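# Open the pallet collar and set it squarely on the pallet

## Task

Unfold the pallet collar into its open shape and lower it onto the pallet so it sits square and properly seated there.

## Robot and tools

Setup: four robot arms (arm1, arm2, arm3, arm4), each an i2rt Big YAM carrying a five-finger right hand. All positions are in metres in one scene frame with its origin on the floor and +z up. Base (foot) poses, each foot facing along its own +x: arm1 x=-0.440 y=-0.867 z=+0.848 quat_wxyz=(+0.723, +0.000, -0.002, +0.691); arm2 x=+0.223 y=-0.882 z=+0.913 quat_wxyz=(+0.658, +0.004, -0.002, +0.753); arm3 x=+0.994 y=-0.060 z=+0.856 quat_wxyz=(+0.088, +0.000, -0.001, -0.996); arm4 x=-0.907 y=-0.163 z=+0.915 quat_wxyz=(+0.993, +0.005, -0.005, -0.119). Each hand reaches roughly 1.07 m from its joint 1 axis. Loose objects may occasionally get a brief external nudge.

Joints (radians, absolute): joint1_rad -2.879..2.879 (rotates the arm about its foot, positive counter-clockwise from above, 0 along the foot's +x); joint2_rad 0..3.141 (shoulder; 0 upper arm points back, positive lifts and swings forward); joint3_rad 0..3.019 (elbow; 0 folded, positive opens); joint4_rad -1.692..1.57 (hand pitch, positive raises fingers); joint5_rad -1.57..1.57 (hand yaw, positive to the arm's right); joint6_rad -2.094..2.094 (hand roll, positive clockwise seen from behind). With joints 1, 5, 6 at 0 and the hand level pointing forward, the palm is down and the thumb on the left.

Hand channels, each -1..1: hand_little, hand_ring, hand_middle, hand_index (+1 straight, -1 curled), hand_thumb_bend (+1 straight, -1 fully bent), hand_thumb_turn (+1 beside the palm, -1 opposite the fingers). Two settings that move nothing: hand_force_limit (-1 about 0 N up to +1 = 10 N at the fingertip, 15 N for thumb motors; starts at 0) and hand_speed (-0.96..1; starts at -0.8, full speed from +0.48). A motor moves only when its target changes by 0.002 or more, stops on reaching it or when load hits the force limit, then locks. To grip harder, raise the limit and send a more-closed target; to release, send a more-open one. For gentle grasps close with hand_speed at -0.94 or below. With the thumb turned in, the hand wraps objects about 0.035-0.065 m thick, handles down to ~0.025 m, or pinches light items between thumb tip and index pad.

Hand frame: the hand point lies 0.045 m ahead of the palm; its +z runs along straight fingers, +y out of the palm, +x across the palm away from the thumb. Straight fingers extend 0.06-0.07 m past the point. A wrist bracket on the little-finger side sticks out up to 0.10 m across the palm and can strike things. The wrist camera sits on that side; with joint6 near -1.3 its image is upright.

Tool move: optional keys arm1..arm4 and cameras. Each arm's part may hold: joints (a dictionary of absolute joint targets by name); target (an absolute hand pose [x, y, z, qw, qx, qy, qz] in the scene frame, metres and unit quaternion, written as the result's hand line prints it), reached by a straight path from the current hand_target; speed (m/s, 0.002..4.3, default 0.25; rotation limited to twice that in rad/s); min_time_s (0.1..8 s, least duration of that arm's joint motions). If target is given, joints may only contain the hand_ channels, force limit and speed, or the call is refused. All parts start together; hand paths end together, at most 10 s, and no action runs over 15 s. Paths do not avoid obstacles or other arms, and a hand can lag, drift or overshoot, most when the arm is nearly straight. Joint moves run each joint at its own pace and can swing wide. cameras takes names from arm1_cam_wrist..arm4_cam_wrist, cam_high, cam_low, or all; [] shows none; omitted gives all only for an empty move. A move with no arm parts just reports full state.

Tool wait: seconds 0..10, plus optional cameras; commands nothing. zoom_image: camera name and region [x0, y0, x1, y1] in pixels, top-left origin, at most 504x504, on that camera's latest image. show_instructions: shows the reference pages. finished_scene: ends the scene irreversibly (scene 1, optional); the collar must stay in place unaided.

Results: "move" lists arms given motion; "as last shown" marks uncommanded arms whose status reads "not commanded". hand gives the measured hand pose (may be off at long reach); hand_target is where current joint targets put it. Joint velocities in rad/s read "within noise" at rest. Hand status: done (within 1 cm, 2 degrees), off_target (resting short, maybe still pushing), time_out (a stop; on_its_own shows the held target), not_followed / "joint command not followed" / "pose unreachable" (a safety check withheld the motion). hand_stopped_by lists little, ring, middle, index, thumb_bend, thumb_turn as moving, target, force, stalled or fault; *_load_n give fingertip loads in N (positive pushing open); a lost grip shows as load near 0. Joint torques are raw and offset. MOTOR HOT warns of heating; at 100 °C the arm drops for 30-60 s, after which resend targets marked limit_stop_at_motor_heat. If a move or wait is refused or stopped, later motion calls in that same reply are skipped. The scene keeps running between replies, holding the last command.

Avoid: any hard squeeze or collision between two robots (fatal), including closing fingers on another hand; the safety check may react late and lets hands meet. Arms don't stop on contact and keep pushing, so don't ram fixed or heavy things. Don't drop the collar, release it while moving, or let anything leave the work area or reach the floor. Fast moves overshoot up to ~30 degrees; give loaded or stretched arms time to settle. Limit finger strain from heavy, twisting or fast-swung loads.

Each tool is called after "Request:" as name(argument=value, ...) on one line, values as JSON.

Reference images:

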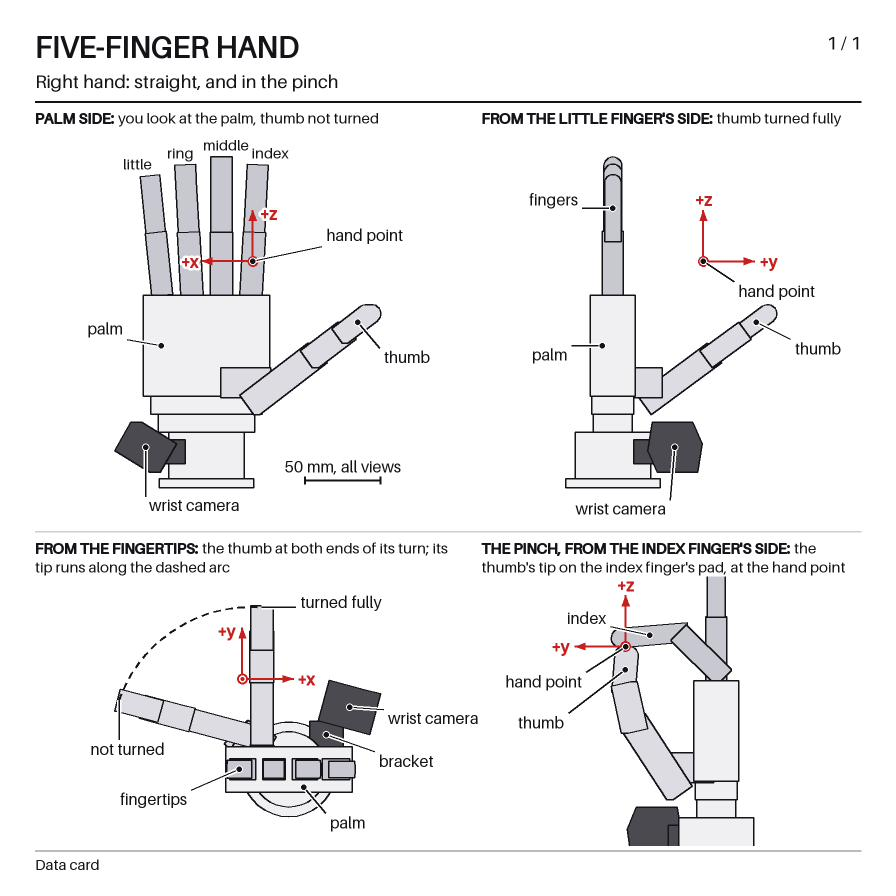

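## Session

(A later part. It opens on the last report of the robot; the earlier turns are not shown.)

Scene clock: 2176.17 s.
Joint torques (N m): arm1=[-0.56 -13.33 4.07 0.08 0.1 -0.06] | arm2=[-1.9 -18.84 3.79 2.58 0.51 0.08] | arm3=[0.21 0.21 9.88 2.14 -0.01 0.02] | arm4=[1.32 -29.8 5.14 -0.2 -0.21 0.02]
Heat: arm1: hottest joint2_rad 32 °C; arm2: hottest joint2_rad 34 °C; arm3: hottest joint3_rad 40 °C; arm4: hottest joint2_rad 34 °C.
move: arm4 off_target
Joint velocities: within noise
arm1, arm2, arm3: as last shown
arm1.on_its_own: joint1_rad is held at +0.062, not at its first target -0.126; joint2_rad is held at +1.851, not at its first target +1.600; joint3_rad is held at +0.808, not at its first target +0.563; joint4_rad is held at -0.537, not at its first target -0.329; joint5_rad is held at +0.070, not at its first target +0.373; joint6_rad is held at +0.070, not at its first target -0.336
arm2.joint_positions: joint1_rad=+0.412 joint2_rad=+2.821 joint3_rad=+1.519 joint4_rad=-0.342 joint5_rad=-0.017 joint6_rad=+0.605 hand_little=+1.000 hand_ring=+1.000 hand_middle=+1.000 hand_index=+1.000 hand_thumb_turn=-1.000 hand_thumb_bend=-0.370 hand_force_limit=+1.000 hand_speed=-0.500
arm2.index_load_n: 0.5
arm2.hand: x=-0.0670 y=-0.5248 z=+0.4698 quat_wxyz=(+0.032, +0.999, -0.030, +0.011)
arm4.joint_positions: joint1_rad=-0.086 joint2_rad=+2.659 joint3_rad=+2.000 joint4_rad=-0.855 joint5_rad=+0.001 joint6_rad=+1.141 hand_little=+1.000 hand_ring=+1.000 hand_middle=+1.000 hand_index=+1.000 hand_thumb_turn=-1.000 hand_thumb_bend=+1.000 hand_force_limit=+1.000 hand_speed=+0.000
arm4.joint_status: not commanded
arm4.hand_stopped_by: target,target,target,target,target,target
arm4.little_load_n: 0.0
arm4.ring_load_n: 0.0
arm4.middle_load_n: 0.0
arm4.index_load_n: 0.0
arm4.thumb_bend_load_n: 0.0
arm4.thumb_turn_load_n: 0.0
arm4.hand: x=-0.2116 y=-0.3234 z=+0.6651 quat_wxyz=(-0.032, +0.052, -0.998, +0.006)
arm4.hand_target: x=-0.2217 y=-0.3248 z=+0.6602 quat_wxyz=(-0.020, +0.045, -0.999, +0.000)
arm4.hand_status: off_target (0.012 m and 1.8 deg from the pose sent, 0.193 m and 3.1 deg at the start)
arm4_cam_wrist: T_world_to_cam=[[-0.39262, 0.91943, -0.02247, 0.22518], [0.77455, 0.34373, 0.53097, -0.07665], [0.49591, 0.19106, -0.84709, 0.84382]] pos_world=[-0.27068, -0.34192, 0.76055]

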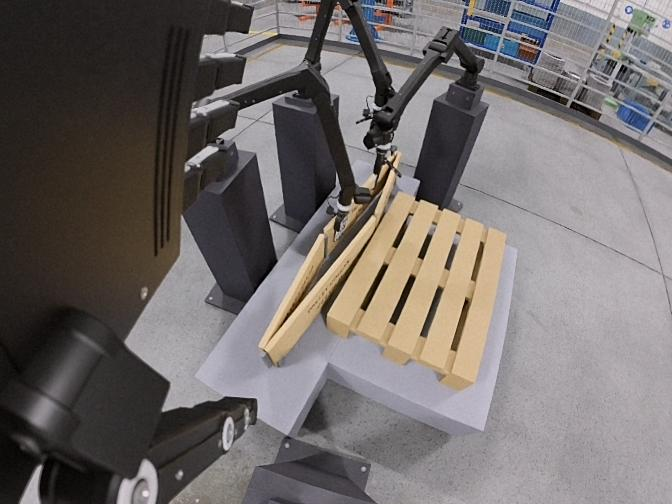

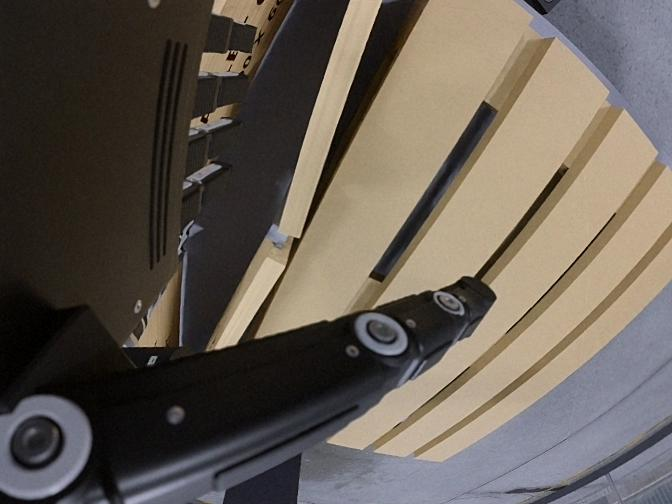

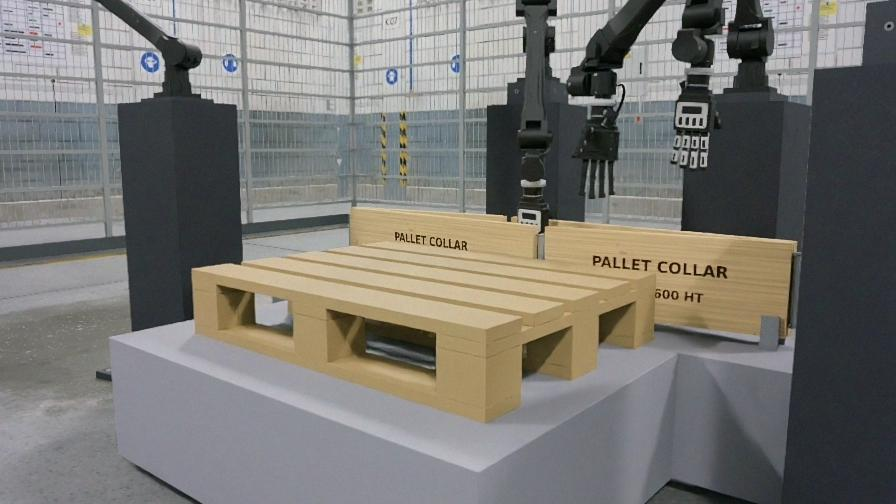

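Request:
move(arm4={"target": [-0.42, -0.10, 0.82, -0.020, 0.045, -0.9988, 0.0], "speed": 0.35}, arm3={"target": [0.62, -0.40, 0.95, 0.0, 0.0698, -0.9976, 0.0], "speed": 0.4})

Request:
move(arm3={"target": [0.537, -0.45, 0.68, 0.0, 0.0698, -0.9976, 0.0], "speed": 0.3}, cameras=["arm3_cam_wrist", "cam_high", "cam_low"])

Scene clock: 2213.23 s.
Joint torques (N m): arm1=[-0.79 -13.63 4.14 0.18 0.1 -0.01] | arm2=[-1.79 -19.02 3.74 2.56 0.52 0.09] | arm3=[0.5 -19.55 11.79 -0.23 -0.12 0.14] | arm4=[2.2 -19.49 3.9 0.51 0.1 0.01]
Heat: arm1: hottest joint2_rad 32 °C; arm2: hottest joint2_rad 35 °C; arm3: hottest joint3_rad 40 °C; arm4: hottest joint2_rad 36 °C.
move: arm3 off_target; arm4 done
Joint velocities: within noise
arm1, arm2: as last shown
arm1.on_its_own: joint1_rad is held at +0.062, not at its first target -0.126; joint2_rad is held at +1.851, not at its first target +1.600; joint3_rad is held at +0.808, not at its first target +0.563; joint4_rad is held at -0.537, not at its first target -0.329; joint5_rad is held at +0.070, not at its first target +0.373; joint6_rad is held at +0.070, not at its first target -0.336
arm2.index_load_n: 0.0
arm3.joint_positions: joint1_rad=+0.611 joint2_rad=+1.886 joint3_rad=+1.540 joint4_rad=-1.273 joint5_rad=+0.004 joint6_rad=-0.930 hand_little=+1.000 hand_ring=+1.000 hand_middle=+1.000 hand_index=+1.000 hand_thumb_turn=+1.000 hand_thumb_bend=+1.000 hand_force_limit=+0.000 hand_speed=-0.800
arm3.joint_status: not commanded
arm3.hand_stopped_by: target,target,target,target,target,target
arm3.little_load_n: 0.0
arm3.ring_load_n: 0.0
arm3.middle_load_n: 0.0
arm3.index_load_n: 0.0
arm3.thumb_bend_load_n: 0.0
arm3.thumb_turn_load_n: 0.0
arm3.hand: x=+0.6271 y=-0.3851 z=+0.9321 quat_wxyz=(-0.017, +0.073, -0.997, -0.016)
arm3.hand_target: x=+0.6206 y=-0.3995 z=+0.9502 quat_wxyz=(+0.000, +0.070, -0.998, +0.000)
arm3.hand_status: off_target (0.024 m and 2.7 deg from the pose sent, 0.552 m and 70.7 deg at the start)
arm4.joint_positions: joint1_rad=+0.239 joint2_rad=+1.920 joint3_rad=+1.035 joint4_rad=-0.658 joint5_rad=+0.004 joint6_rad=+1.475 hand_little=+1.000 hand_ring=+1.000 hand_middle=+1.000 hand_index=+1.000 hand_thumb_turn=-1.000 hand_thumb_bend=+1.000 hand_force_limit=+1.000 hand_speed=+0.000
arm4.joint_status: not commanded
arm4.hand_stopped_by: target,target,target,target,target,target
arm4.little_load_n: 0.0
arm4.ring_load_n: 0.0
arm4.middle_load_n: 0.0
arm4.index_load_n: 0.0
arm4.thumb_bend_load_n: 0.0
arm4.thumb_turn_load_n: 0.0
arm4.hand: x=-0.4169 y=-0.1008 z=+0.8204 quat_wxyz=(-0.019, +0.047, -0.999, -0.002)
arm4.hand_target: x=-0.4200 y=-0.1001 z=+0.8200 quat_wxyz=(-0.020, +0.045, -0.999, +0.000)
arm4.hand_status: done (0.003 m and 0.3 deg from the pose sent, 0.343 m and 1.7 deg at the start)
pictures: none

Scene clock: 2215.20 s.
Joint torques (N m): arm1=[-0.62 -13.92 3.99 0.21 0.09 -0.02] | arm2=[-1.79 -19.08 3.74 2.59 0.52 0.08] | arm3=[0.15 -24.7 9.65 0.38 -0.02 -0.08] | arm4=[2.2 -19.49 4 0.54 0.1 0]
Heat: arm1: hottest joint2_rad 32 °C; arm2: hottest joint2_rad 35 °C; arm3: hottest joint3_rad 40 °C; arm4: hottest joint2_rad 36 °C.
move: arm3 off_target
Joint velocities: within noise
arm1, arm2, arm4: as last shown
arm1.on_its_own: joint1_rad is held at +0.062, not at its first target -0.126; joint2_rad is held at +1.851, not at its first target +1.600; joint3_rad is held at +0.808, not at its first target +0.563; joint4_rad is held at -0.537, not at its first target -0.329; joint5_rad is held at +0.070, not at its first target +0.373; joint6_rad is held at +0.070, not at its first target -0.336
arm3.joint_positions: joint1_rad=+0.591 joint2_rad=+2.449 joint3_rad=+1.759 joint4_rad=-0.925 joint5_rad=+0.003 joint6_rad=-0.937 hand_little=+1.000 hand_ring=+1.000 hand_middle=+1.000 hand_index=+1.000 hand_thumb_turn=+1.000 hand_thumb_bend=+1.000 hand_force_limit=+0.000 hand_speed=-0.800
arm3.joint_status: not commanded
arm3.hand_stopped_by: target,target,target,target,target,target
arm3.little_load_n: 0.0
arm3.ring_load_n: 0.0
arm3.middle_load_n: 0.0
arm3.index_load_n: 0.0
arm3.thumb_bend_load_n: 0.0
arm3.thumb_turn_load_n: -0.5
arm3.hand: x=+0.5562 y=-0.4399 z=+0.6688 quat_wxyz=(-0.016, +0.067, -0.998, -0.014)
arm3.hand_target: x=+0.5375 y=-0.4496 z=+0.6805 quat_wxyz=(+0.000, +0.070, -0.998, +0.000)
arm3.hand_status: off_target (0.024 m and 2.5 deg from the pose sent, 0.275 m and 2.7 deg at the start)
arm4.joint_positions: joint1_rad=+0.239 joint2_rad=+1.920 joint3_rad=+1.035 joint4_rad=-0.658 joint5_rad=+0.004 joint6_rad=+1.476 hand_little=+1.000 hand_ring=+1.000 hand_middle=+1.000 hand_index=+1.000 hand_thumb_turn=-1.000 hand_thumb_bend=+1.000 hand_force_limit=+1.000 hand_speed=+0.000
arm4.thumb_turn_load_n: -0.5
arm4.hand: x=-0.4168 y=-0.1008 z=+0.8204 quat_wxyz=(-0.019, +0.047, -0.999, -0.002)
arm3_cam_wrist: T_world_to_cam=[[-0.44266, 0.89614, 0.03129, 0.61406], [0.73431, 0.34226, 0.58621, -0.6564], [0.51462, 0.28247, -0.80956, 0.49506]] pos_world=[0.49906, -0.46546, 0.76636]

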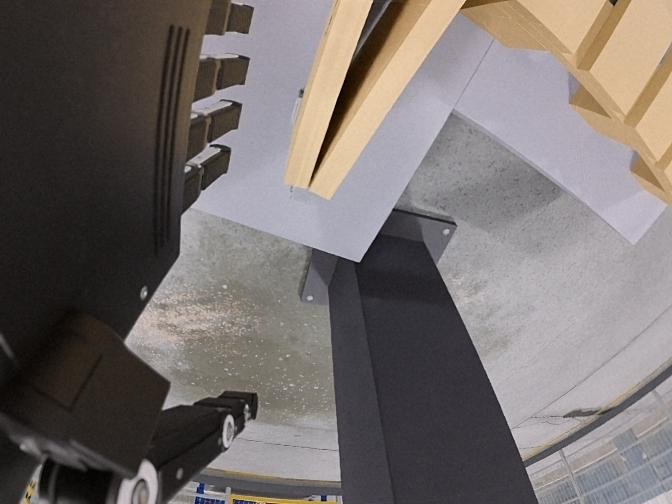

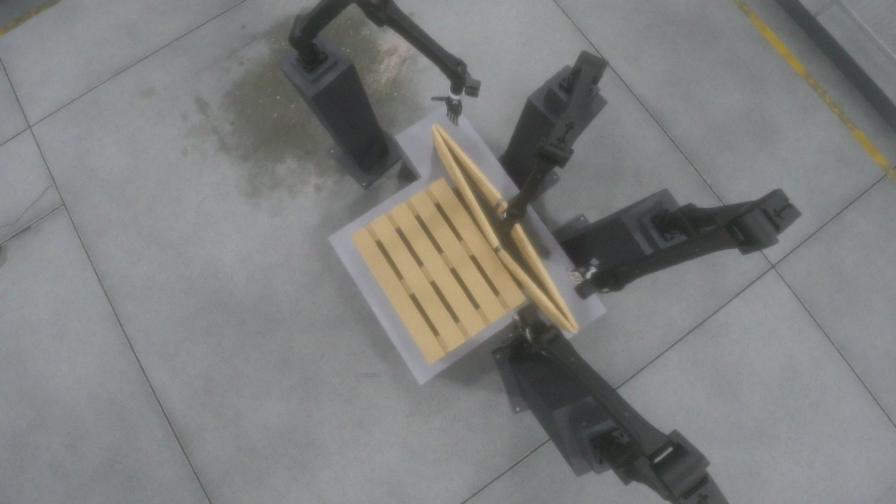

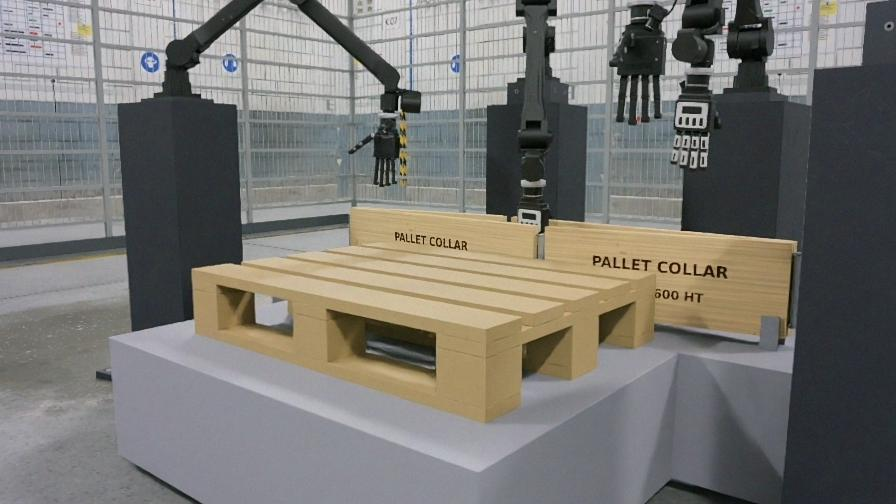

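Request:
zoom_image(camera="cam_high", region=[320, 80, 640, 400])

Request:
zoom_image(camera="arm3_cam_wrist", region=[180, 0, 480, 300])

Scaled by 1.575 from the camera's image (finer frame: 1280x720).

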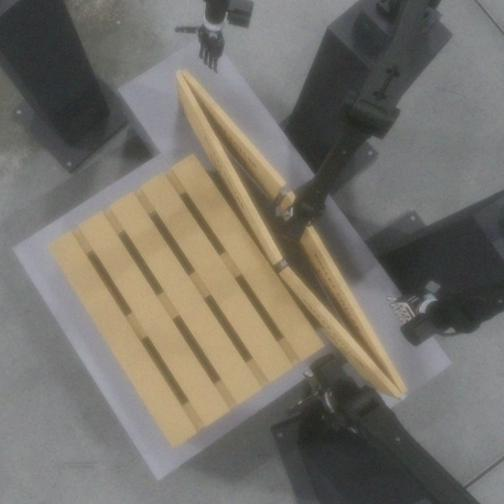

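Scaled by 1.680 from the camera's image (finer frame: 960x720).

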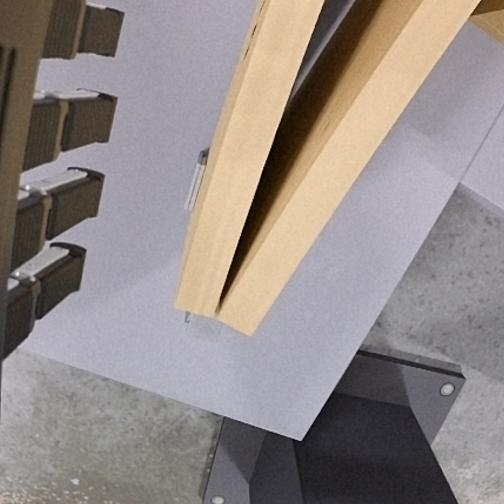

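Request:
zoom_image(camera="cam_high", region=[400, 90, 520, 210])

Request:
zoom_image(camera="cam_high", region=[470, 210, 610, 350])

Scaled by 4.200 from the camera's image (finer frame: 1280x720).

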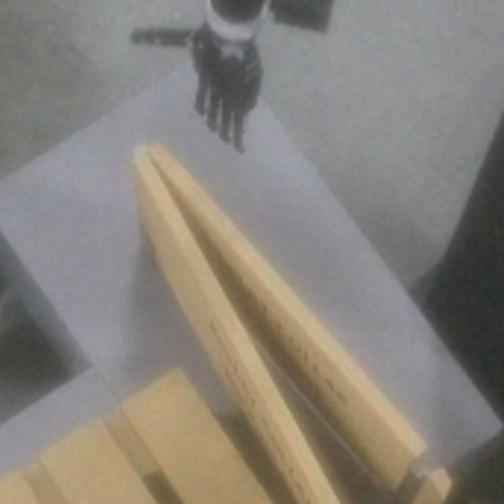

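Scaled by 3.600 from the camera's image (finer frame: 1280x720).

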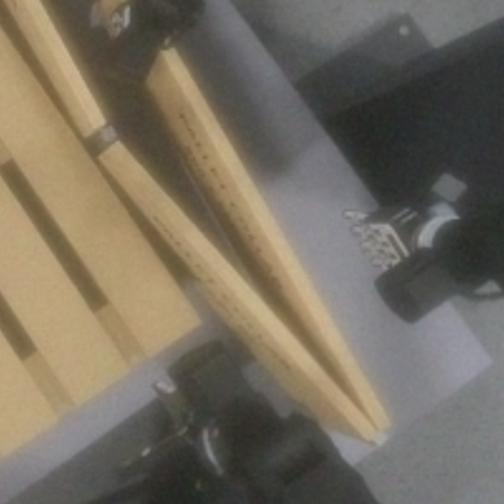

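Request:
move(arm4={"joints": {"joint1_rad": 0.5, "joint2_rad": 0.8, "joint3_rad": 1.3, "joint4_rad": -1.1}, "min_time_s": 2.5}, arm3={"target": [0.52, -0.38, 0.82, 0.0, 0.0698, -0.9976, 0.0], "speed": 0.3})

Request:
move(arm3={"joints": {"joint6_rad": 1.98}, "min_time_s": 3}, cameras=["arm3_cam_wrist"])

Scene clock: 2381.47 s.
Joint torques (N m): arm1=[-0.5 -13.74 4.08 0.06 0.09 -0.05] | arm2=[-1.67 -18.78 3.69 2.52 0.53 0.07] | arm3=[0.15 -22.12 8.27 0.02 -0.06 -0.1] | arm4=[2.55 -3.02 11.55 1.05 0.11 0.04]
Heat: arm1: hottest joint2_rad 32 °C; arm2: hottest joint2_rad 36 °C; arm3: hottest joint3_rad 40 °C; arm4: hottest joint2_rad 32 °C.
move: arm3 done; arm4 done
Joint velocities: within noise
arm1, arm2: as last shown
arm1.index_load_n: 0.5
arm1.on_its_own: joint1_rad is held at +0.062, not at its first target -0.126; joint2_rad is held at +1.851, not at its first target +1.600; joint3_rad is held at +0.808, not at its first target +0.563; joint4_rad is held at -0.537, not at its first target -0.329; joint5_rad is held at +0.070, not at its first target +0.373; joint6_rad is held at +0.070, not at its first target -0.336
arm2.thumb_bend_load_n: 9.0
arm3.joint_positions: joint1_rad=+0.481 joint2_rad=+2.159 joint3_rad=+1.678 joint4_rad=-1.086 joint5_rad=+0.003 joint6_rad=-1.036 hand_little=+1.000 hand_ring=+1.000 hand_middle=+1.000 hand_index=+1.000 hand_thumb_turn=+1.000 hand_thumb_bend=+1.000 hand_force_limit=+0.000 hand_speed=-0.800
arm3.joint_status: not commanded
arm3.hand_stopped_by: target,target,target,target,target,target
arm3.little_load_n: 0.0
arm3.ring_load_n: 0.0
arm3.middle_load_n: 0.0
arm3.index_load_n: 0.0
arm3.thumb_bend_load_n: 0.0
arm3.thumb_turn_load_n: 0.0
arm3.hand: x=+0.5201 y=-0.3798 z=+0.8197 quat_wxyz=(+0.002, +0.062, -0.998, +0.001)
arm3.hand_target: x=+0.5200 y=-0.3799 z=+0.8200 quat_wxyz=(+0.000, +0.070, -0.998, +0.000)
arm3.hand_status: done (0.000 m and 1.0 deg from the pose sent, 0.167 m and 2.5 deg at the start)
arm4.joint_positions: joint1_rad=+0.490 joint2_rad=+0.794 joint3_rad=+1.262 joint4_rad=-1.085 joint5_rad=+0.004 joint6_rad=+1.476 hand_little=+1.000 hand_ring=+1.000 hand_middle=+1.000 hand_index=+1.000 hand_thumb_turn=-1.000 hand_thumb_bend=+1.000 hand_force_limit=+1.000 hand_speed=+0.000
arm4.joint_status: all done
arm4.hand_stopped_by: target,target,target,target,target,target
arm4.little_load_n: 0.0
arm4.ring_load_n: 0.0
arm4.middle_load_n: 0.0
arm4.index_load_n: 0.0
arm4.thumb_bend_load_n: 0.0
arm4.thumb_turn_load_n: -0.5
arm4.hand: x=-0.5605 y=-0.0137 z=+1.4051 quat_wxyz=(-0.463, +0.150, -0.873, -0.037)
arm4.hand_target: x=-0.5632 y=-0.0113 z=+1.4215 quat_wxyz=(-0.470, +0.150, -0.869, -0.040)
arm4.hand_status: not commanded
pictures: none

Scene clock: 2385.37 s.
Joint torques (N m): arm1=[-0.5 -13.39 4.05 0.14 0.09 -0.02] | arm2=[-1.79 -18.9 3.71 2.54 0.5 0.08] | arm3=[0.32 -22.07 8.28 0.17 -0.13 0.13] | arm4=[2.67 -3.25 11.48 1.07 0.1 0.06]
Heat: arm1: hottest joint2_rad 32 °C; arm2: hottest joint2_rad 36 °C; arm3: hottest joint3_rad 40 °C; arm4: hottest joint2_rad 32 °C.
move: arm3 done
Joint velocities: within noise
arm1, arm2, arm4: as last shown
arm1.index_load_n: 0.0
arm1.on_its_own: joint1_rad is held at +0.062, not at its first target -0.126; joint2_rad is held at +1.851, not at its first target +1.600; joint3_rad is held at +0.808, not at its first target +0.563; joint4_rad is held at -0.537, not at its first target -0.329; joint5_rad is held at +0.070, not at its first target +0.373; joint6_rad is held at +0.070, not at its first target -0.336
arm2.thumb_bend_load_n: 9.5
arm3.joint_positions: joint1_rad=+0.481 joint2_rad=+2.159 joint3_rad=+1.678 joint4_rad=-1.086 joint5_rad=+0.003 joint6_rad=+1.965 hand_little=+1.000 hand_ring=+1.000 hand_middle=+1.000 hand_index=+1.000 hand_thumb_turn=+1.000 hand_thumb_bend=+1.000 hand_force_limit=+0.000 hand_speed=-0.800
arm3.joint_status: all done
arm3.hand_stopped_by: target,target,target,target,target,target
arm3.little_load_n: 0.0
arm3.ring_load_n: 0.0
arm3.middle_load_n: 0.0
arm3.index_load_n: 0.0
arm3.thumb_bend_load_n: 0.0
arm3.thumb_turn_load_n: 0.0
arm3.hand: x=+0.4829 y=-0.5095 z=+0.8201 quat_wxyz=(-0.001, -0.991, -0.132, +0.002)
arm3.hand_target: x=+0.4828 y=-0.5097 z=+0.8200 quat_wxyz=(+0.000, -0.992, -0.125, +0.000)
arm3.hand_status: not commanded
arm4.thumb_turn_load_n: 0.0
arm3_cam_wrist: T_world_to_cam=[[0.55466, -0.83193, 0.01563, -0.71001], [-0.69556, -0.45327, 0.55745, -0.35868], [-0.45667, -0.32007, -0.83006, 0.85386]] pos_world=[0.53428, -0.47996, 0.9198]

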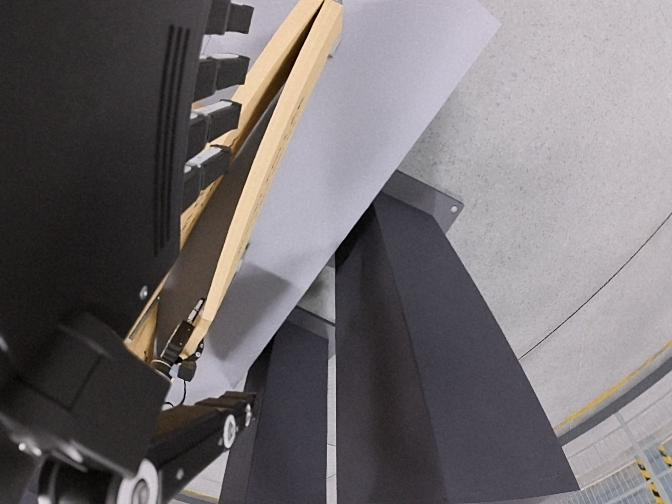

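Request:
move(arm3={"target": [0.4174, -0.3566, 0.70, 0.1044, 0.9938, -0.0390, -0.0041], "speed": 0.25, "joints": {"hand_speed": 0, "hand_index": 0.043, "hand_middle": 0.043, "hand_ring": 0.043, "hand_little": 0.043}}, cameras=["arm3_cam_wrist", "cam_low"])

Request:
zoom_image(camera="arm3_cam_wrist", region=[150, 0, 450, 300])

Scene clock: 2399.73 s.
Joint torques (N m): arm1=[-0.62 -13.33 4.05 0.1 0.08 -0.06] | arm2=[-1.79 -19.02 3.74 2.58 0.53 0.1] | arm3=[0.26 -21.42 6.54 0.85 -0.41 0.13] | arm4=[2.61 -3.25 11.51 1.07 0.09 0.05]
Heat: arm1: hottest joint2_rad 32 °C; arm2: hottest joint2_rad 36 °C; arm3: hottest joint3_rad 40 °C; arm4: hottest joint2_rad 31 °C.
move: arm3 done
Joint velocities: within noise
arm1, arm2, arm4: as last shown
arm1.on_its_own: joint1_rad is held at +0.062, not at its first target -0.126; joint2_rad is held at +1.851, not at its first target +1.600; joint3_rad is held at +0.808, not at its first target +0.563; joint4_rad is held at -0.537, not at its first target -0.329; joint5_rad is held at +0.070, not at its first target +0.373; joint6_rad is held at +0.070, not at its first target -0.336
arm3.joint_positions: joint1_rad=+0.178 joint2_rad=+2.262 joint3_rad=+1.406 joint4_rad=-0.647 joint5_rad=-0.185 joint6_rad=+1.999 hand_little=+0.044 hand_ring=+0.044 hand_middle=+0.044 hand_index=+0.044 hand_thumb_turn=+1.000 hand_thumb_bend=+1.000 hand_force_limit=+0.000 hand_speed=+0.000
arm3.joint_status: all done
arm3.hand_stopped_by: target,target,target,target,target,target
arm3.little_load_n: 0.0
arm3.ring_load_n: 0.0
arm3.middle_load_n: 0.0
arm3.index_load_n: 0.0
arm3.thumb_bend_load_n: 0.0
arm3.thumb_turn_load_n: 0.0
arm3.hand: x=+0.4247 y=-0.3534 z=+0.6941 quat_wxyz=(-0.099, -0.995, +0.033, -0.004)
arm3.hand_target: x=+0.4176 y=-0.3567 z=+0.7001 quat_wxyz=(-0.104, -0.994, +0.039, +0.004)
arm3.hand_status: done (0.010 m and 1.3 deg from the pose sent, 0.205 m and 22.9 deg at the start)
arm4.index_load_n: -0.5
arm4.thumb_turn_load_n: -0.5
arm3_cam_wrist: T_world_to_cam=[[0.25425, -0.9445, 0.20802, -0.59153], [-0.80887, -0.08976, 0.58109, -0.09799], [-0.53017, -0.31601, -0.7868, 0.77529]] pos_world=[0.48218, -0.3225, 0.79]

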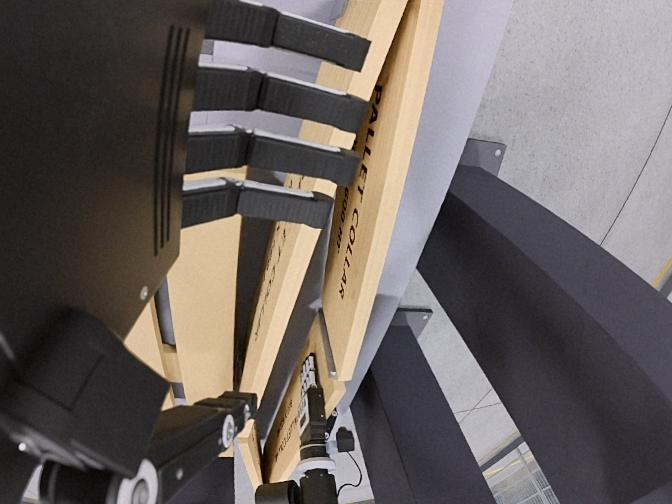

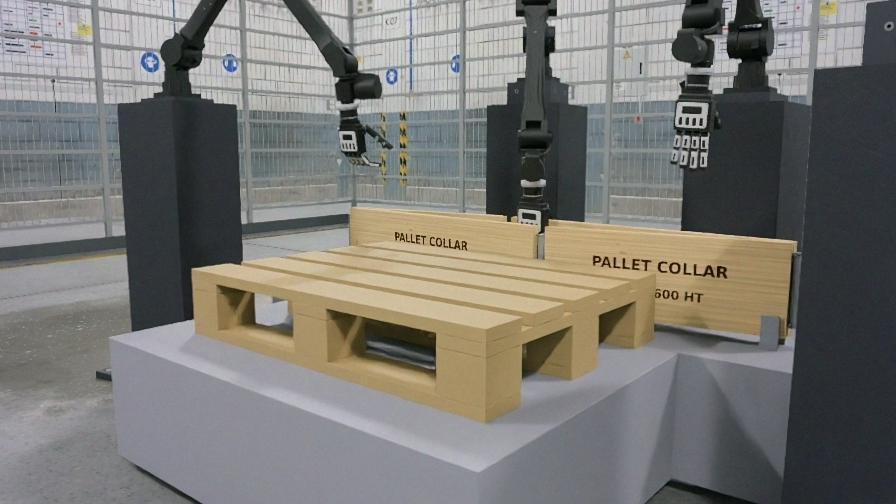

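Scaled by 1.680 from the camera's image (finer frame: 960x720).

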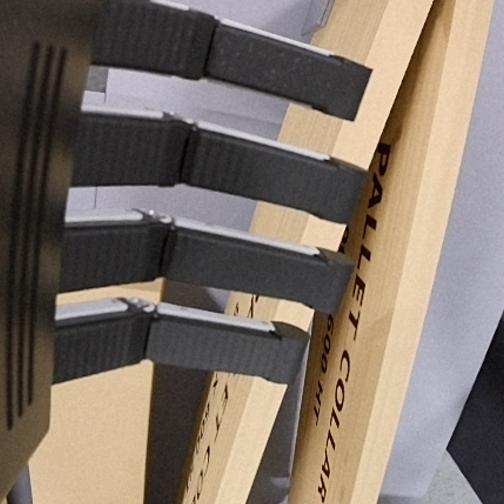

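Request:
zoom_image(camera="arm3_cam_wrist", region=[220, 180, 380, 360])

Scaled by 2.800 from the camera's image (finer frame: 960x720).

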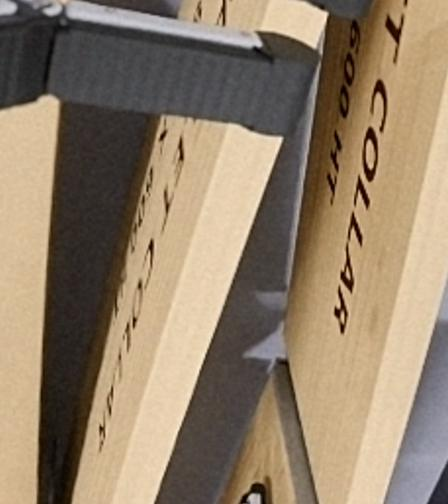

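Request:
move(arm3={"target": [0.4174, -0.3600, 0.43, 0.1044, 0.9938, -0.0390, -0.0041], "speed": 0.2}, cameras=["arm3_cam_wrist", "cam_low"])

Request:
zoom_image(camera="arm3_cam_wrist", region=[180, 0, 480, 300])

Scene clock: 2430.13 s.
Joint torques (N m): arm1=[-0.38 -13.39 4.05 0.2 0.11 -0.04] | arm2=[-1.9 -18.67 3.67 2.56 0.52 0.08] | arm3=[1.03 -22.59 5.59 0.38 -0.24 0.16] | arm4=[3.08 -3.02 11.45 1.07 0.08 0.04]
Heat: arm1: hottest joint2_rad 32 °C; arm2: hottest joint2_rad 36 °C; arm3: hottest joint3_rad 39 °C; arm4: hottest joint3_rad 32 °C.
move: arm3 off_target
Joint velocities: within noise
arm1, arm2, arm4: as last shown
arm1.on_its_own: joint1_rad is held at +0.062, not at its first target -0.126; joint2_rad is held at +1.851, not at its first target +1.600; joint3_rad is held at +0.808, not at its first target +0.563; joint4_rad is held at -0.537, not at its first target -0.329; joint5_rad is held at +0.070, not at its first target +0.373; joint6_rad is held at +0.070, not at its first target -0.336
arm3.joint_positions: joint1_rad=+0.180 joint2_rad=+2.863 joint3_rad=+1.712 joint4_rad=-0.357 joint5_rad=-0.188 joint6_rad=+2.004 hand_little=+0.044 hand_ring=+0.044 hand_middle=+0.044 hand_index=+0.044 hand_thumb_turn=+1.000 hand_thumb_bend=+1.000 hand_force_limit=+0.000 hand_speed=+0.000
arm3.joint_status: not commanded
arm3.hand_stopped_by: target,target,target,target,target,target
arm3.little_load_n: 0.0
arm3.ring_load_n: 0.0
arm3.middle_load_n: 0.0
arm3.index_load_n: 0.0
arm3.thumb_bend_load_n: 0.0
arm3.thumb_turn_load_n: 0.5
arm3.hand: x=+0.4311 y=-0.3533 z=+0.4245 quat_wxyz=(-0.100, -0.994, +0.035, -0.007)
arm3.hand_target: x=+0.4177 y=-0.3599 z=+0.4304 quat_wxyz=(-0.105, -0.994, +0.039, +0.004)
arm3.hand_status: off_target (0.016 m and 1.5 deg from the pose sent, 0.264 m and 1.3 deg at the start)
arm4.index_load_n: 0.0
arm4.thumb_turn_load_n: 0.0
arm3_cam_wrist: T_world_to_cam=[[0.25046, -0.94489, 0.21083, -0.53664], [-0.81236, -0.08666, 0.57669, 0.06833], [-0.52664, -0.31571, -0.78929, 0.56616]] pos_world=[0.48807, -0.3224, 0.5206]

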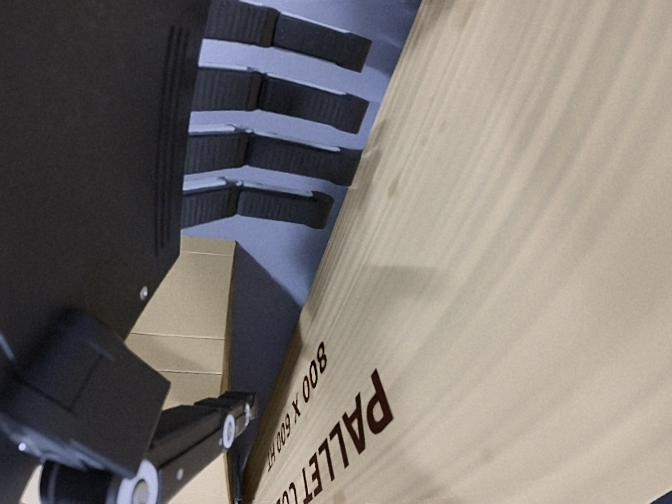

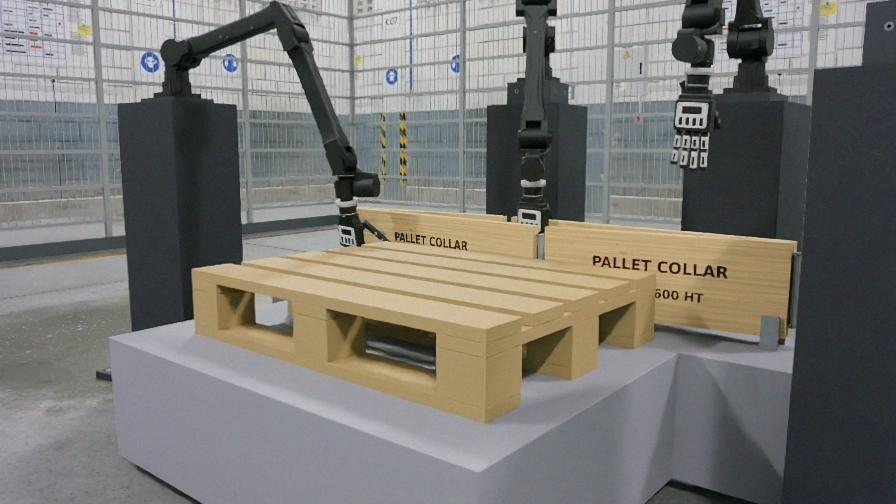

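Scaled by 1.680 from the camera's image (finer frame: 960x720).

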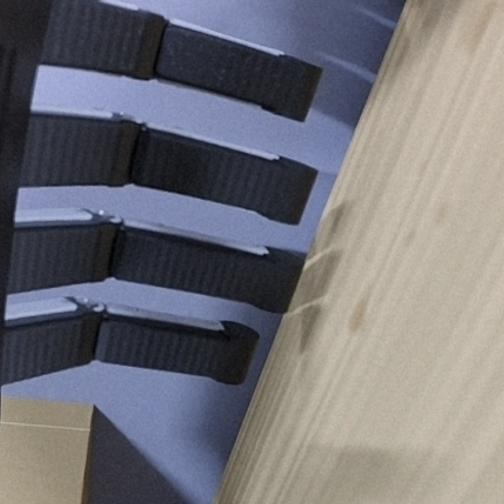

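Request:
move(arm3={"target": [0.4100, -0.3620, 0.364, 0.1044, 0.9938, -0.0390, -0.0041], "speed": 0.12}, cameras=["arm3_cam_wrist"])

Request:
zoom_image(camera="arm3_cam_wrist", region=[180, 0, 480, 300])

Scene clock: 2436.93 s.
Joint torques (N m): arm1=[-0.97 -13.16 4.07 0.16 0.12 -0.05] | arm2=[-2.02 -19.14 3.69 2.48 0.53 0.09] | arm3=[0.32 -22.95 5.81 0.18 -0.21 0.14] | arm4=[2.78 -2.96 11.43 1.13 0.1 0.06]
Heat: arm1: hottest joint2_rad 32 °C; arm2: hottest joint2_rad 36 °C; arm3: hottest joint3_rad 39 °C; arm4: hottest joint3_rad 32 °C.
move: arm3 off_target
Joint velocities: within noise
arm1.joint_positions: joint1_rad=+0.062 joint2_rad=+1.852 joint3_rad=+0.808 joint4_rad=-0.537 joint5_rad=+0.069 joint6_rad=+0.070 hand_little=+1.000 hand_ring=+1.000 hand_middle=+1.000 hand_index=+1.000 hand_thumb_turn=-1.000 hand_thumb_bend=+0.990 hand_force_limit=+0.600 hand_speed=-0.700
arm1.joint_status: not commanded
arm1.hand_stopped_by: target,target,target,target,target,target
arm1.little_load_n: 0.0
arm1.ring_load_n: 0.0
arm1.middle_load_n: 0.0
arm1.index_load_n: 0.0
arm1.thumb_bend_load_n: 0.0
arm1.thumb_turn_load_n: 0.0
arm1.on_its_own: joint1_rad is held at +0.062, not at its first target -0.126; joint2_rad is held at +1.851, not at its first target +1.600; joint3_rad is held at +0.808, not at its first target +0.563; joint4_rad is held at -0.537, not at its first target -0.329; joint5_rad is held at +0.070, not at its first target +0.373; joint6_rad is held at +0.070, not at its first target -0.336
arm1.hand: x=-0.4659 y=-0.5437 z=+0.7243 quat_wxyz=(+0.002, +0.999, -0.026, +0.036)
arm1.hand_target: x=-0.4659 y=-0.5437 z=+0.7243 quat_wxyz=(+0.002, +0.999, -0.026, +0.036)
arm1.hand_status: not commanded
arm2.joint_positions: joint1_rad=+0.412 joint2_rad=+2.821 joint3_rad=+1.519 joint4_rad=-0.342 joint5_rad=-0.017 joint6_rad=+0.605 hand_little=+1.000 hand_ring=+1.000 hand_middle=+1.000 hand_index=+1.000 hand_thumb_turn=-1.000 hand_thumb_bend=-0.370 hand_force_limit=+1.000 hand_speed=-0.500
arm2.joint_status: not commanded
arm2.hand_stopped_by: target,target,target,target,force,target
arm2.little_load_n: 0.0
arm2.ring_load_n: 0.0
arm2.middle_load_n: 0.0
arm2.index_load_n: 0.0
arm2.thumb_bend_load_n: 9.5
arm2.thumb_turn_load_n: 1.0
arm2.hand: x=-0.0670 y=-0.5248 z=+0.4698 quat_wxyz=(+0.032, +0.999, -0.030, +0.011)
arm2.hand_target: x=-0.0760 y=-0.5052 z=+0.4672 quat_wxyz=(+0.001, +1.000, -0.030, +0.000)
arm2.hand_status: not commanded
arm3.joint_positions: joint1_rad=+0.180 joint2_rad=+3.045 joint3_rad=+1.912 joint4_rad=-0.367 joint5_rad=-0.188 joint6_rad=+2.004 hand_little=+0.044 hand_ring=+0.044 hand_middle=+0.044 hand_index=+0.044 hand_thumb_turn=+1.000 hand_thumb_bend=+1.000 hand_force_limit=+0.000 hand_speed=+0.000
arm3.joint_status: not commanded
arm3.hand_stopped_by: target,target,target,target,target,target
arm3.little_load_n: 0.0
arm3.ring_load_n: 0.0
arm3.middle_load_n: 0.0
arm3.index_load_n: 0.0
arm3.thumb_bend_load_n: 0.0
arm3.thumb_turn_load_n: 0.0
arm3.hand: x=+0.4230 y=-0.3565 z=+0.3579 quat_wxyz=(-0.101, -0.994, +0.034, -0.004)
arm3.hand_target: x=+0.4104 y=-0.3618 z=+0.3643 quat_wxyz=(-0.104, -0.994, +0.039, +0.004)
arm3.hand_status: off_target (0.015 m and 1.1 deg from the pose sent, 0.065 m and 1.4 deg at the start)
arm4: as last shown
arm4.thumb_turn_load_n: -0.5
arm3_cam_wrist: T_world_to_cam=[[0.25192, -0.94436, 0.21147, -0.52429], [-0.80842, -0.08523, 0.58241, 0.0966], [-0.53198, -0.31768, -0.78491, 0.50831]] pos_world=[0.48058, -0.3254, 0.45359]

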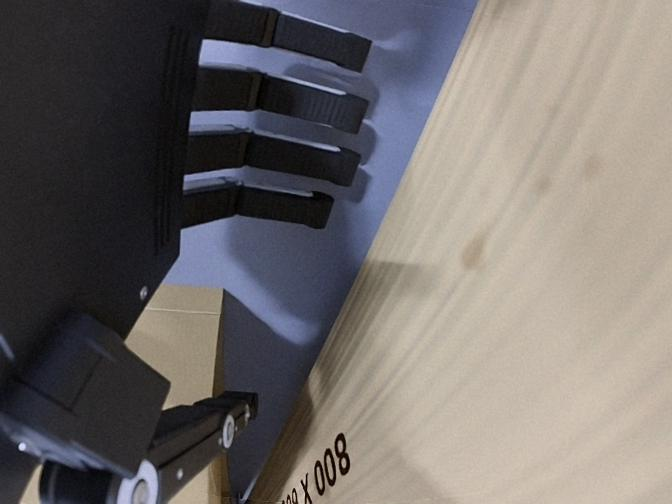

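Scaled by 1.680 from the camera's image (finer frame: 960x720).

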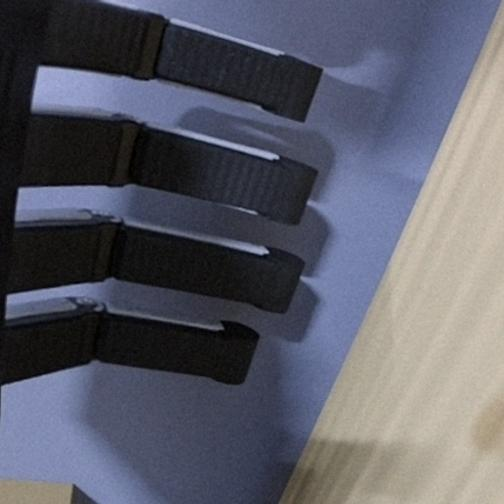

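Request:
move(arm3={"target": [0.4100, -0.3640, 0.350, 0.1044, 0.9938, -0.0390, -0.0041], "speed": 0.1}, cameras=["arm3_cam_wrist"])

Request:
zoom_image(camera="arm3_cam_wrist", region=[180, 0, 480, 300])

Scene clock: 2447.60 s.
Joint torques (N m): arm1=[-0.44 -13.63 4.05 0.21 0.07 -0.04] | arm2=[-1.85 -18.84 3.78 2.55 0.52 0.08] | arm3=[1.14 -22.53 6.11 0.16 -0.14 0.18] | arm4=[3.14 -3.02 11.48 1.1 0.08 0.04]
Heat: arm1: hottest joint2_rad 32 °C; arm2: hottest joint2_rad 36 °C; arm3: hottest joint3_rad 39 °C; arm4: hottest joint3_rad 32 °C.
move: arm3 off_target
Joint velocities: within noise
arm1, arm2, arm4: as last shown
arm1.thumb_bend_load_n: -0.5
arm1.on_its_own: joint1_rad is held at +0.062, not at its first target -0.126; joint2_rad is held at +1.851, not at its first target +1.600; joint3_rad is held at +0.808, not at its first target +0.563; joint4_rad is held at -0.537, not at its first target -0.329; joint5_rad is held at +0.070, not at its first target +0.373; joint6_rad is held at +0.070, not at its first target -0.336
arm3.joint_positions: joint1_rad=+0.180 joint2_rad=+3.078 joint3_rad=+1.955 joint4_rad=-0.374 joint5_rad=-0.188 joint6_rad=+2.005 hand_little=+0.044 hand_ring=+0.044 hand_middle=+0.044 hand_index=+0.044 hand_thumb_turn=+1.000 hand_thumb_bend=+1.000 hand_force_limit=+0.000 hand_speed=+0.000
arm3.joint_status: not commanded
arm3.hand_stopped_by: target,target,target,target,target,target
arm3.little_load_n: 0.0
arm3.ring_load_n: 0.0
arm3.middle_load_n: 0.0
arm3.index_load_n: 0.0
arm3.thumb_bend_load_n: -0.5
arm3.thumb_turn_load_n: -0.5
arm3.hand: x=+0.4202 y=-0.3575 z=+0.3470 quat_wxyz=(-0.102, -0.994, +0.035, -0.002)
arm3.hand_target: x=+0.4103 y=-0.3639 z=+0.3503 quat_wxyz=(-0.105, -0.994, +0.039, +0.004)
arm3.hand_status: off_target (0.012 m and 0.9 deg from the pose sent, 0.017 m and 1.1 deg at the start)
arm3_cam_wrist: T_world_to_cam=[[0.25153, -0.94437, 0.21189, -0.52216], [-0.80675, -0.08363, 0.58494, 0.09971], [-0.53468, -0.31807, -0.78291, 0.49823]] pos_world=[0.47818, -0.3263, 0.44239]

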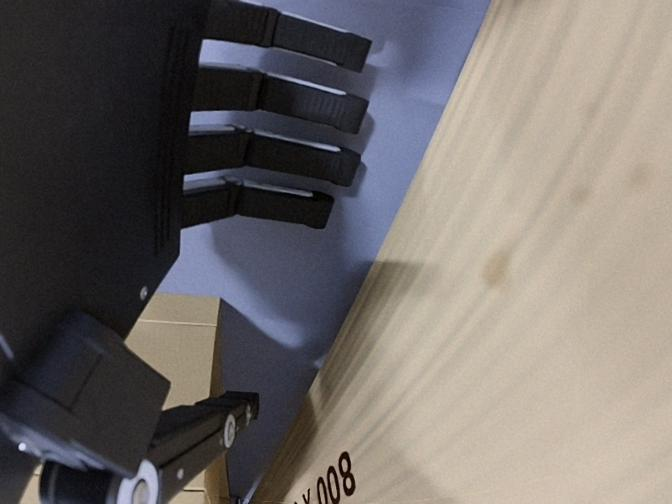

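Scaled by 1.680 from the camera's image (finer frame: 960x720).

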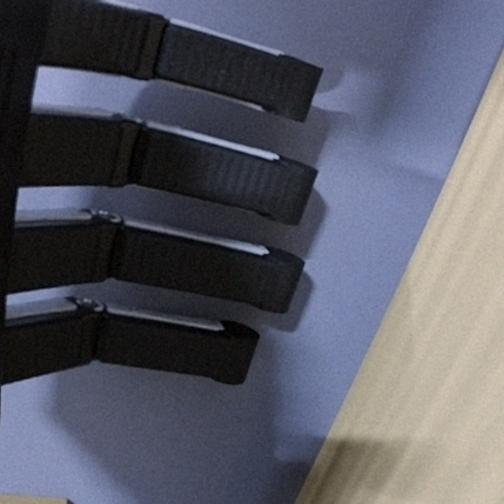

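Request:
move(arm3={"target": [0.4100, -0.3640, 0.344, 0.1044, 0.9938, -0.0390, -0.0041], "speed": 0.1})

Request:
move(arm3={"target": [0.4090, -0.3940, 0.344, 0.1044, 0.9938, -0.0390, -0.0041], "speed": 0.1}, cameras=["arm3_cam_wrist"])

Request:
zoom_image(camera="arm3_cam_wrist", region=[180, 0, 480, 300])

Scene clock: 2453.00 s.
Joint torques (N m): arm1=[-0.26 -13.33 3.97 0.14 0.11 -0.04] | arm2=[-2.08 -18.96 3.63 2.58 0.51 0.08] | arm3=[0.73 -21.95 6.06 0.24 -0.23 0.21] | arm4=[2.73 -3.02 11.45 1.1 0.09 0.05]
Heat: arm1: hottest joint2_rad 32 °C; arm2: hottest joint2_rad 36 °C; arm3: hottest joint3_rad 38 °C; arm4: hottest joint3_rad 33 °C.
move: arm3 done
Joint velocities: within noise
arm1, arm2, arm4: as last shown
arm1.thumb_bend_load_n: 0.0
arm1.on_its_own: joint1_rad is held at +0.062, not at its first target -0.126; joint2_rad is held at +1.851, not at its first target +1.600; joint3_rad is held at +0.808, not at its first target +0.563; joint4_rad is held at -0.537, not at its first target -0.329; joint5_rad is held at +0.070, not at its first target +0.373; joint6_rad is held at +0.070, not at its first target -0.336
arm3.joint_positions: joint1_rad=+0.180 joint2_rad=+3.092 joint3_rad=+1.975 joint4_rad=-0.375 joint5_rad=-0.188 joint6_rad=+2.005 hand_little=+0.044 hand_ring=+0.044 hand_middle=+0.044 hand_index=+0.044 hand_thumb_turn=+1.000 hand_thumb_bend=+1.000 hand_force_limit=+0.000 hand_speed=+0.000
arm3.joint_status: not commanded
arm3.hand_stopped_by: target,target,target,target,target,target
arm3.little_load_n: 0.0
arm3.ring_load_n: 0.0
arm3.middle_load_n: 0.0
arm3.index_load_n: 0.0
arm3.thumb_bend_load_n: 0.0
arm3.thumb_turn_load_n: 0.0
arm3.hand: x=+0.4180 y=-0.3583 z=+0.3428 quat_wxyz=(-0.103, -0.994, +0.035, +0.000)
arm3.hand_target: x=+0.4101 y=-0.3639 z=+0.3444 quat_wxyz=(-0.105, -0.994, +0.039, +0.004)
arm3.hand_status: done (0.010 m and 0.7 deg from the pose sent, 0.012 m and 0.9 deg at the start)
arm4.ring_load_n: 0.5
arm4.thumb_turn_load_n: 0.0
pictures: none

Scene clock: 2454.10 s.
Joint torques (N m): arm1=[-0.73 -13.1 4.12 0.1 0.11 -0.04] | arm2=[-1.9 -19.14 3.75 2.56 0.53 0.08] | arm3=[1.03 -22.18 6.71 0.21 -0.19 0.15] | arm4=[2.73 -3.08 11.56 1.07 0.1 0.05]
Heat: arm1: hottest joint2_rad 32 °C; arm2: hottest joint2_rad 36 °C; arm3: hottest joint3_rad 38 °C; arm4: hottest joint3_rad 33 °C.
move: arm3 done
Joint velocities: within noise
arm1, arm2, arm4: as last shown
arm1.on_its_own: joint1_rad is held at +0.062, not at its first target -0.126; joint2_rad is held at +1.851, not at its first target +1.600; joint3_rad is held at +0.808, not at its first target +0.563; joint4_rad is held at -0.537, not at its first target -0.329; joint5_rad is held at +0.070, not at its first target +0.373; joint6_rad is held at +0.070, not at its first target -0.336
arm2.thumb_bend_load_n: 9.0
arm3.joint_positions: joint1_rad=+0.228 joint2_rad=+3.110 joint3_rad=+2.032 joint4_rad=-0.407 joint5_rad=-0.186 joint6_rad=+2.045 hand_little=+0.044 hand_ring=+0.044 hand_middle=+0.044 hand_index=+0.044 hand_thumb_turn=+1.000 hand_thumb_bend=+1.000 hand_force_limit=+0.000 hand_speed=+0.000
arm3.joint_status: not commanded
arm3.hand_stopped_by: target,target,target,target,target,target
arm3.little_load_n: 0.0
arm3.ring_load_n: 0.0
arm3.middle_load_n: 0.0
arm3.index_load_n: 0.0
arm3.thumb_bend_load_n: 0.0
arm3.thumb_turn_load_n: 0.0
arm3.hand: x=+0.4170 y=-0.3896 z=+0.3430 quat_wxyz=(-0.104, -0.994, +0.030, -0.001)
arm3.hand_target: x=+0.4091 y=-0.3939 z=+0.3443 quat_wxyz=(-0.105, -0.994, +0.036, +0.004)
arm3.hand_status: done (0.009 m and 1.1 deg from the pose sent, 0.037 m and 0.7 deg at the start; a joint's target at an end of its range on 22 of 33 steps)
arm4.ring_load_n: 0.0
arm3_cam_wrist: T_world_to_cam=[[0.26041, -0.9415, 0.21394, -0.55422], [-0.80393, -0.08873, 0.58806, 0.09251], [-0.53468, -0.32512, -0.78001, 0.47951]] pos_world=[0.47508, -0.35769, 0.43818]

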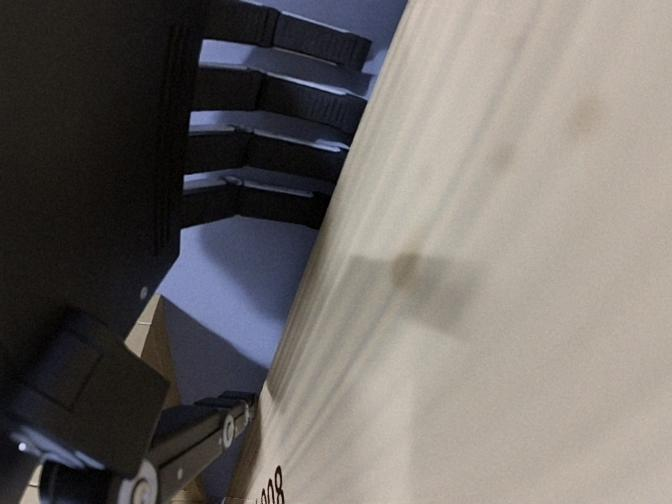

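Scaled by 1.680 from the camera's image (finer frame: 960x720).

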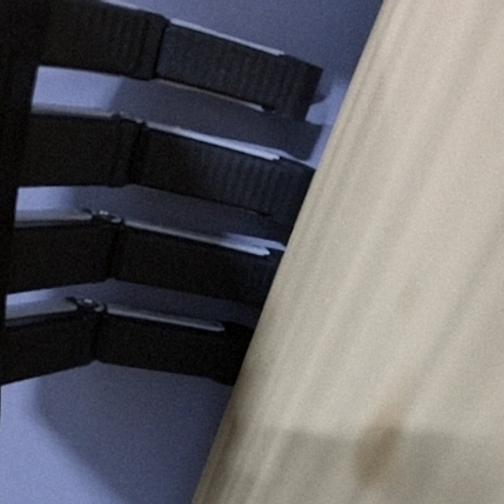

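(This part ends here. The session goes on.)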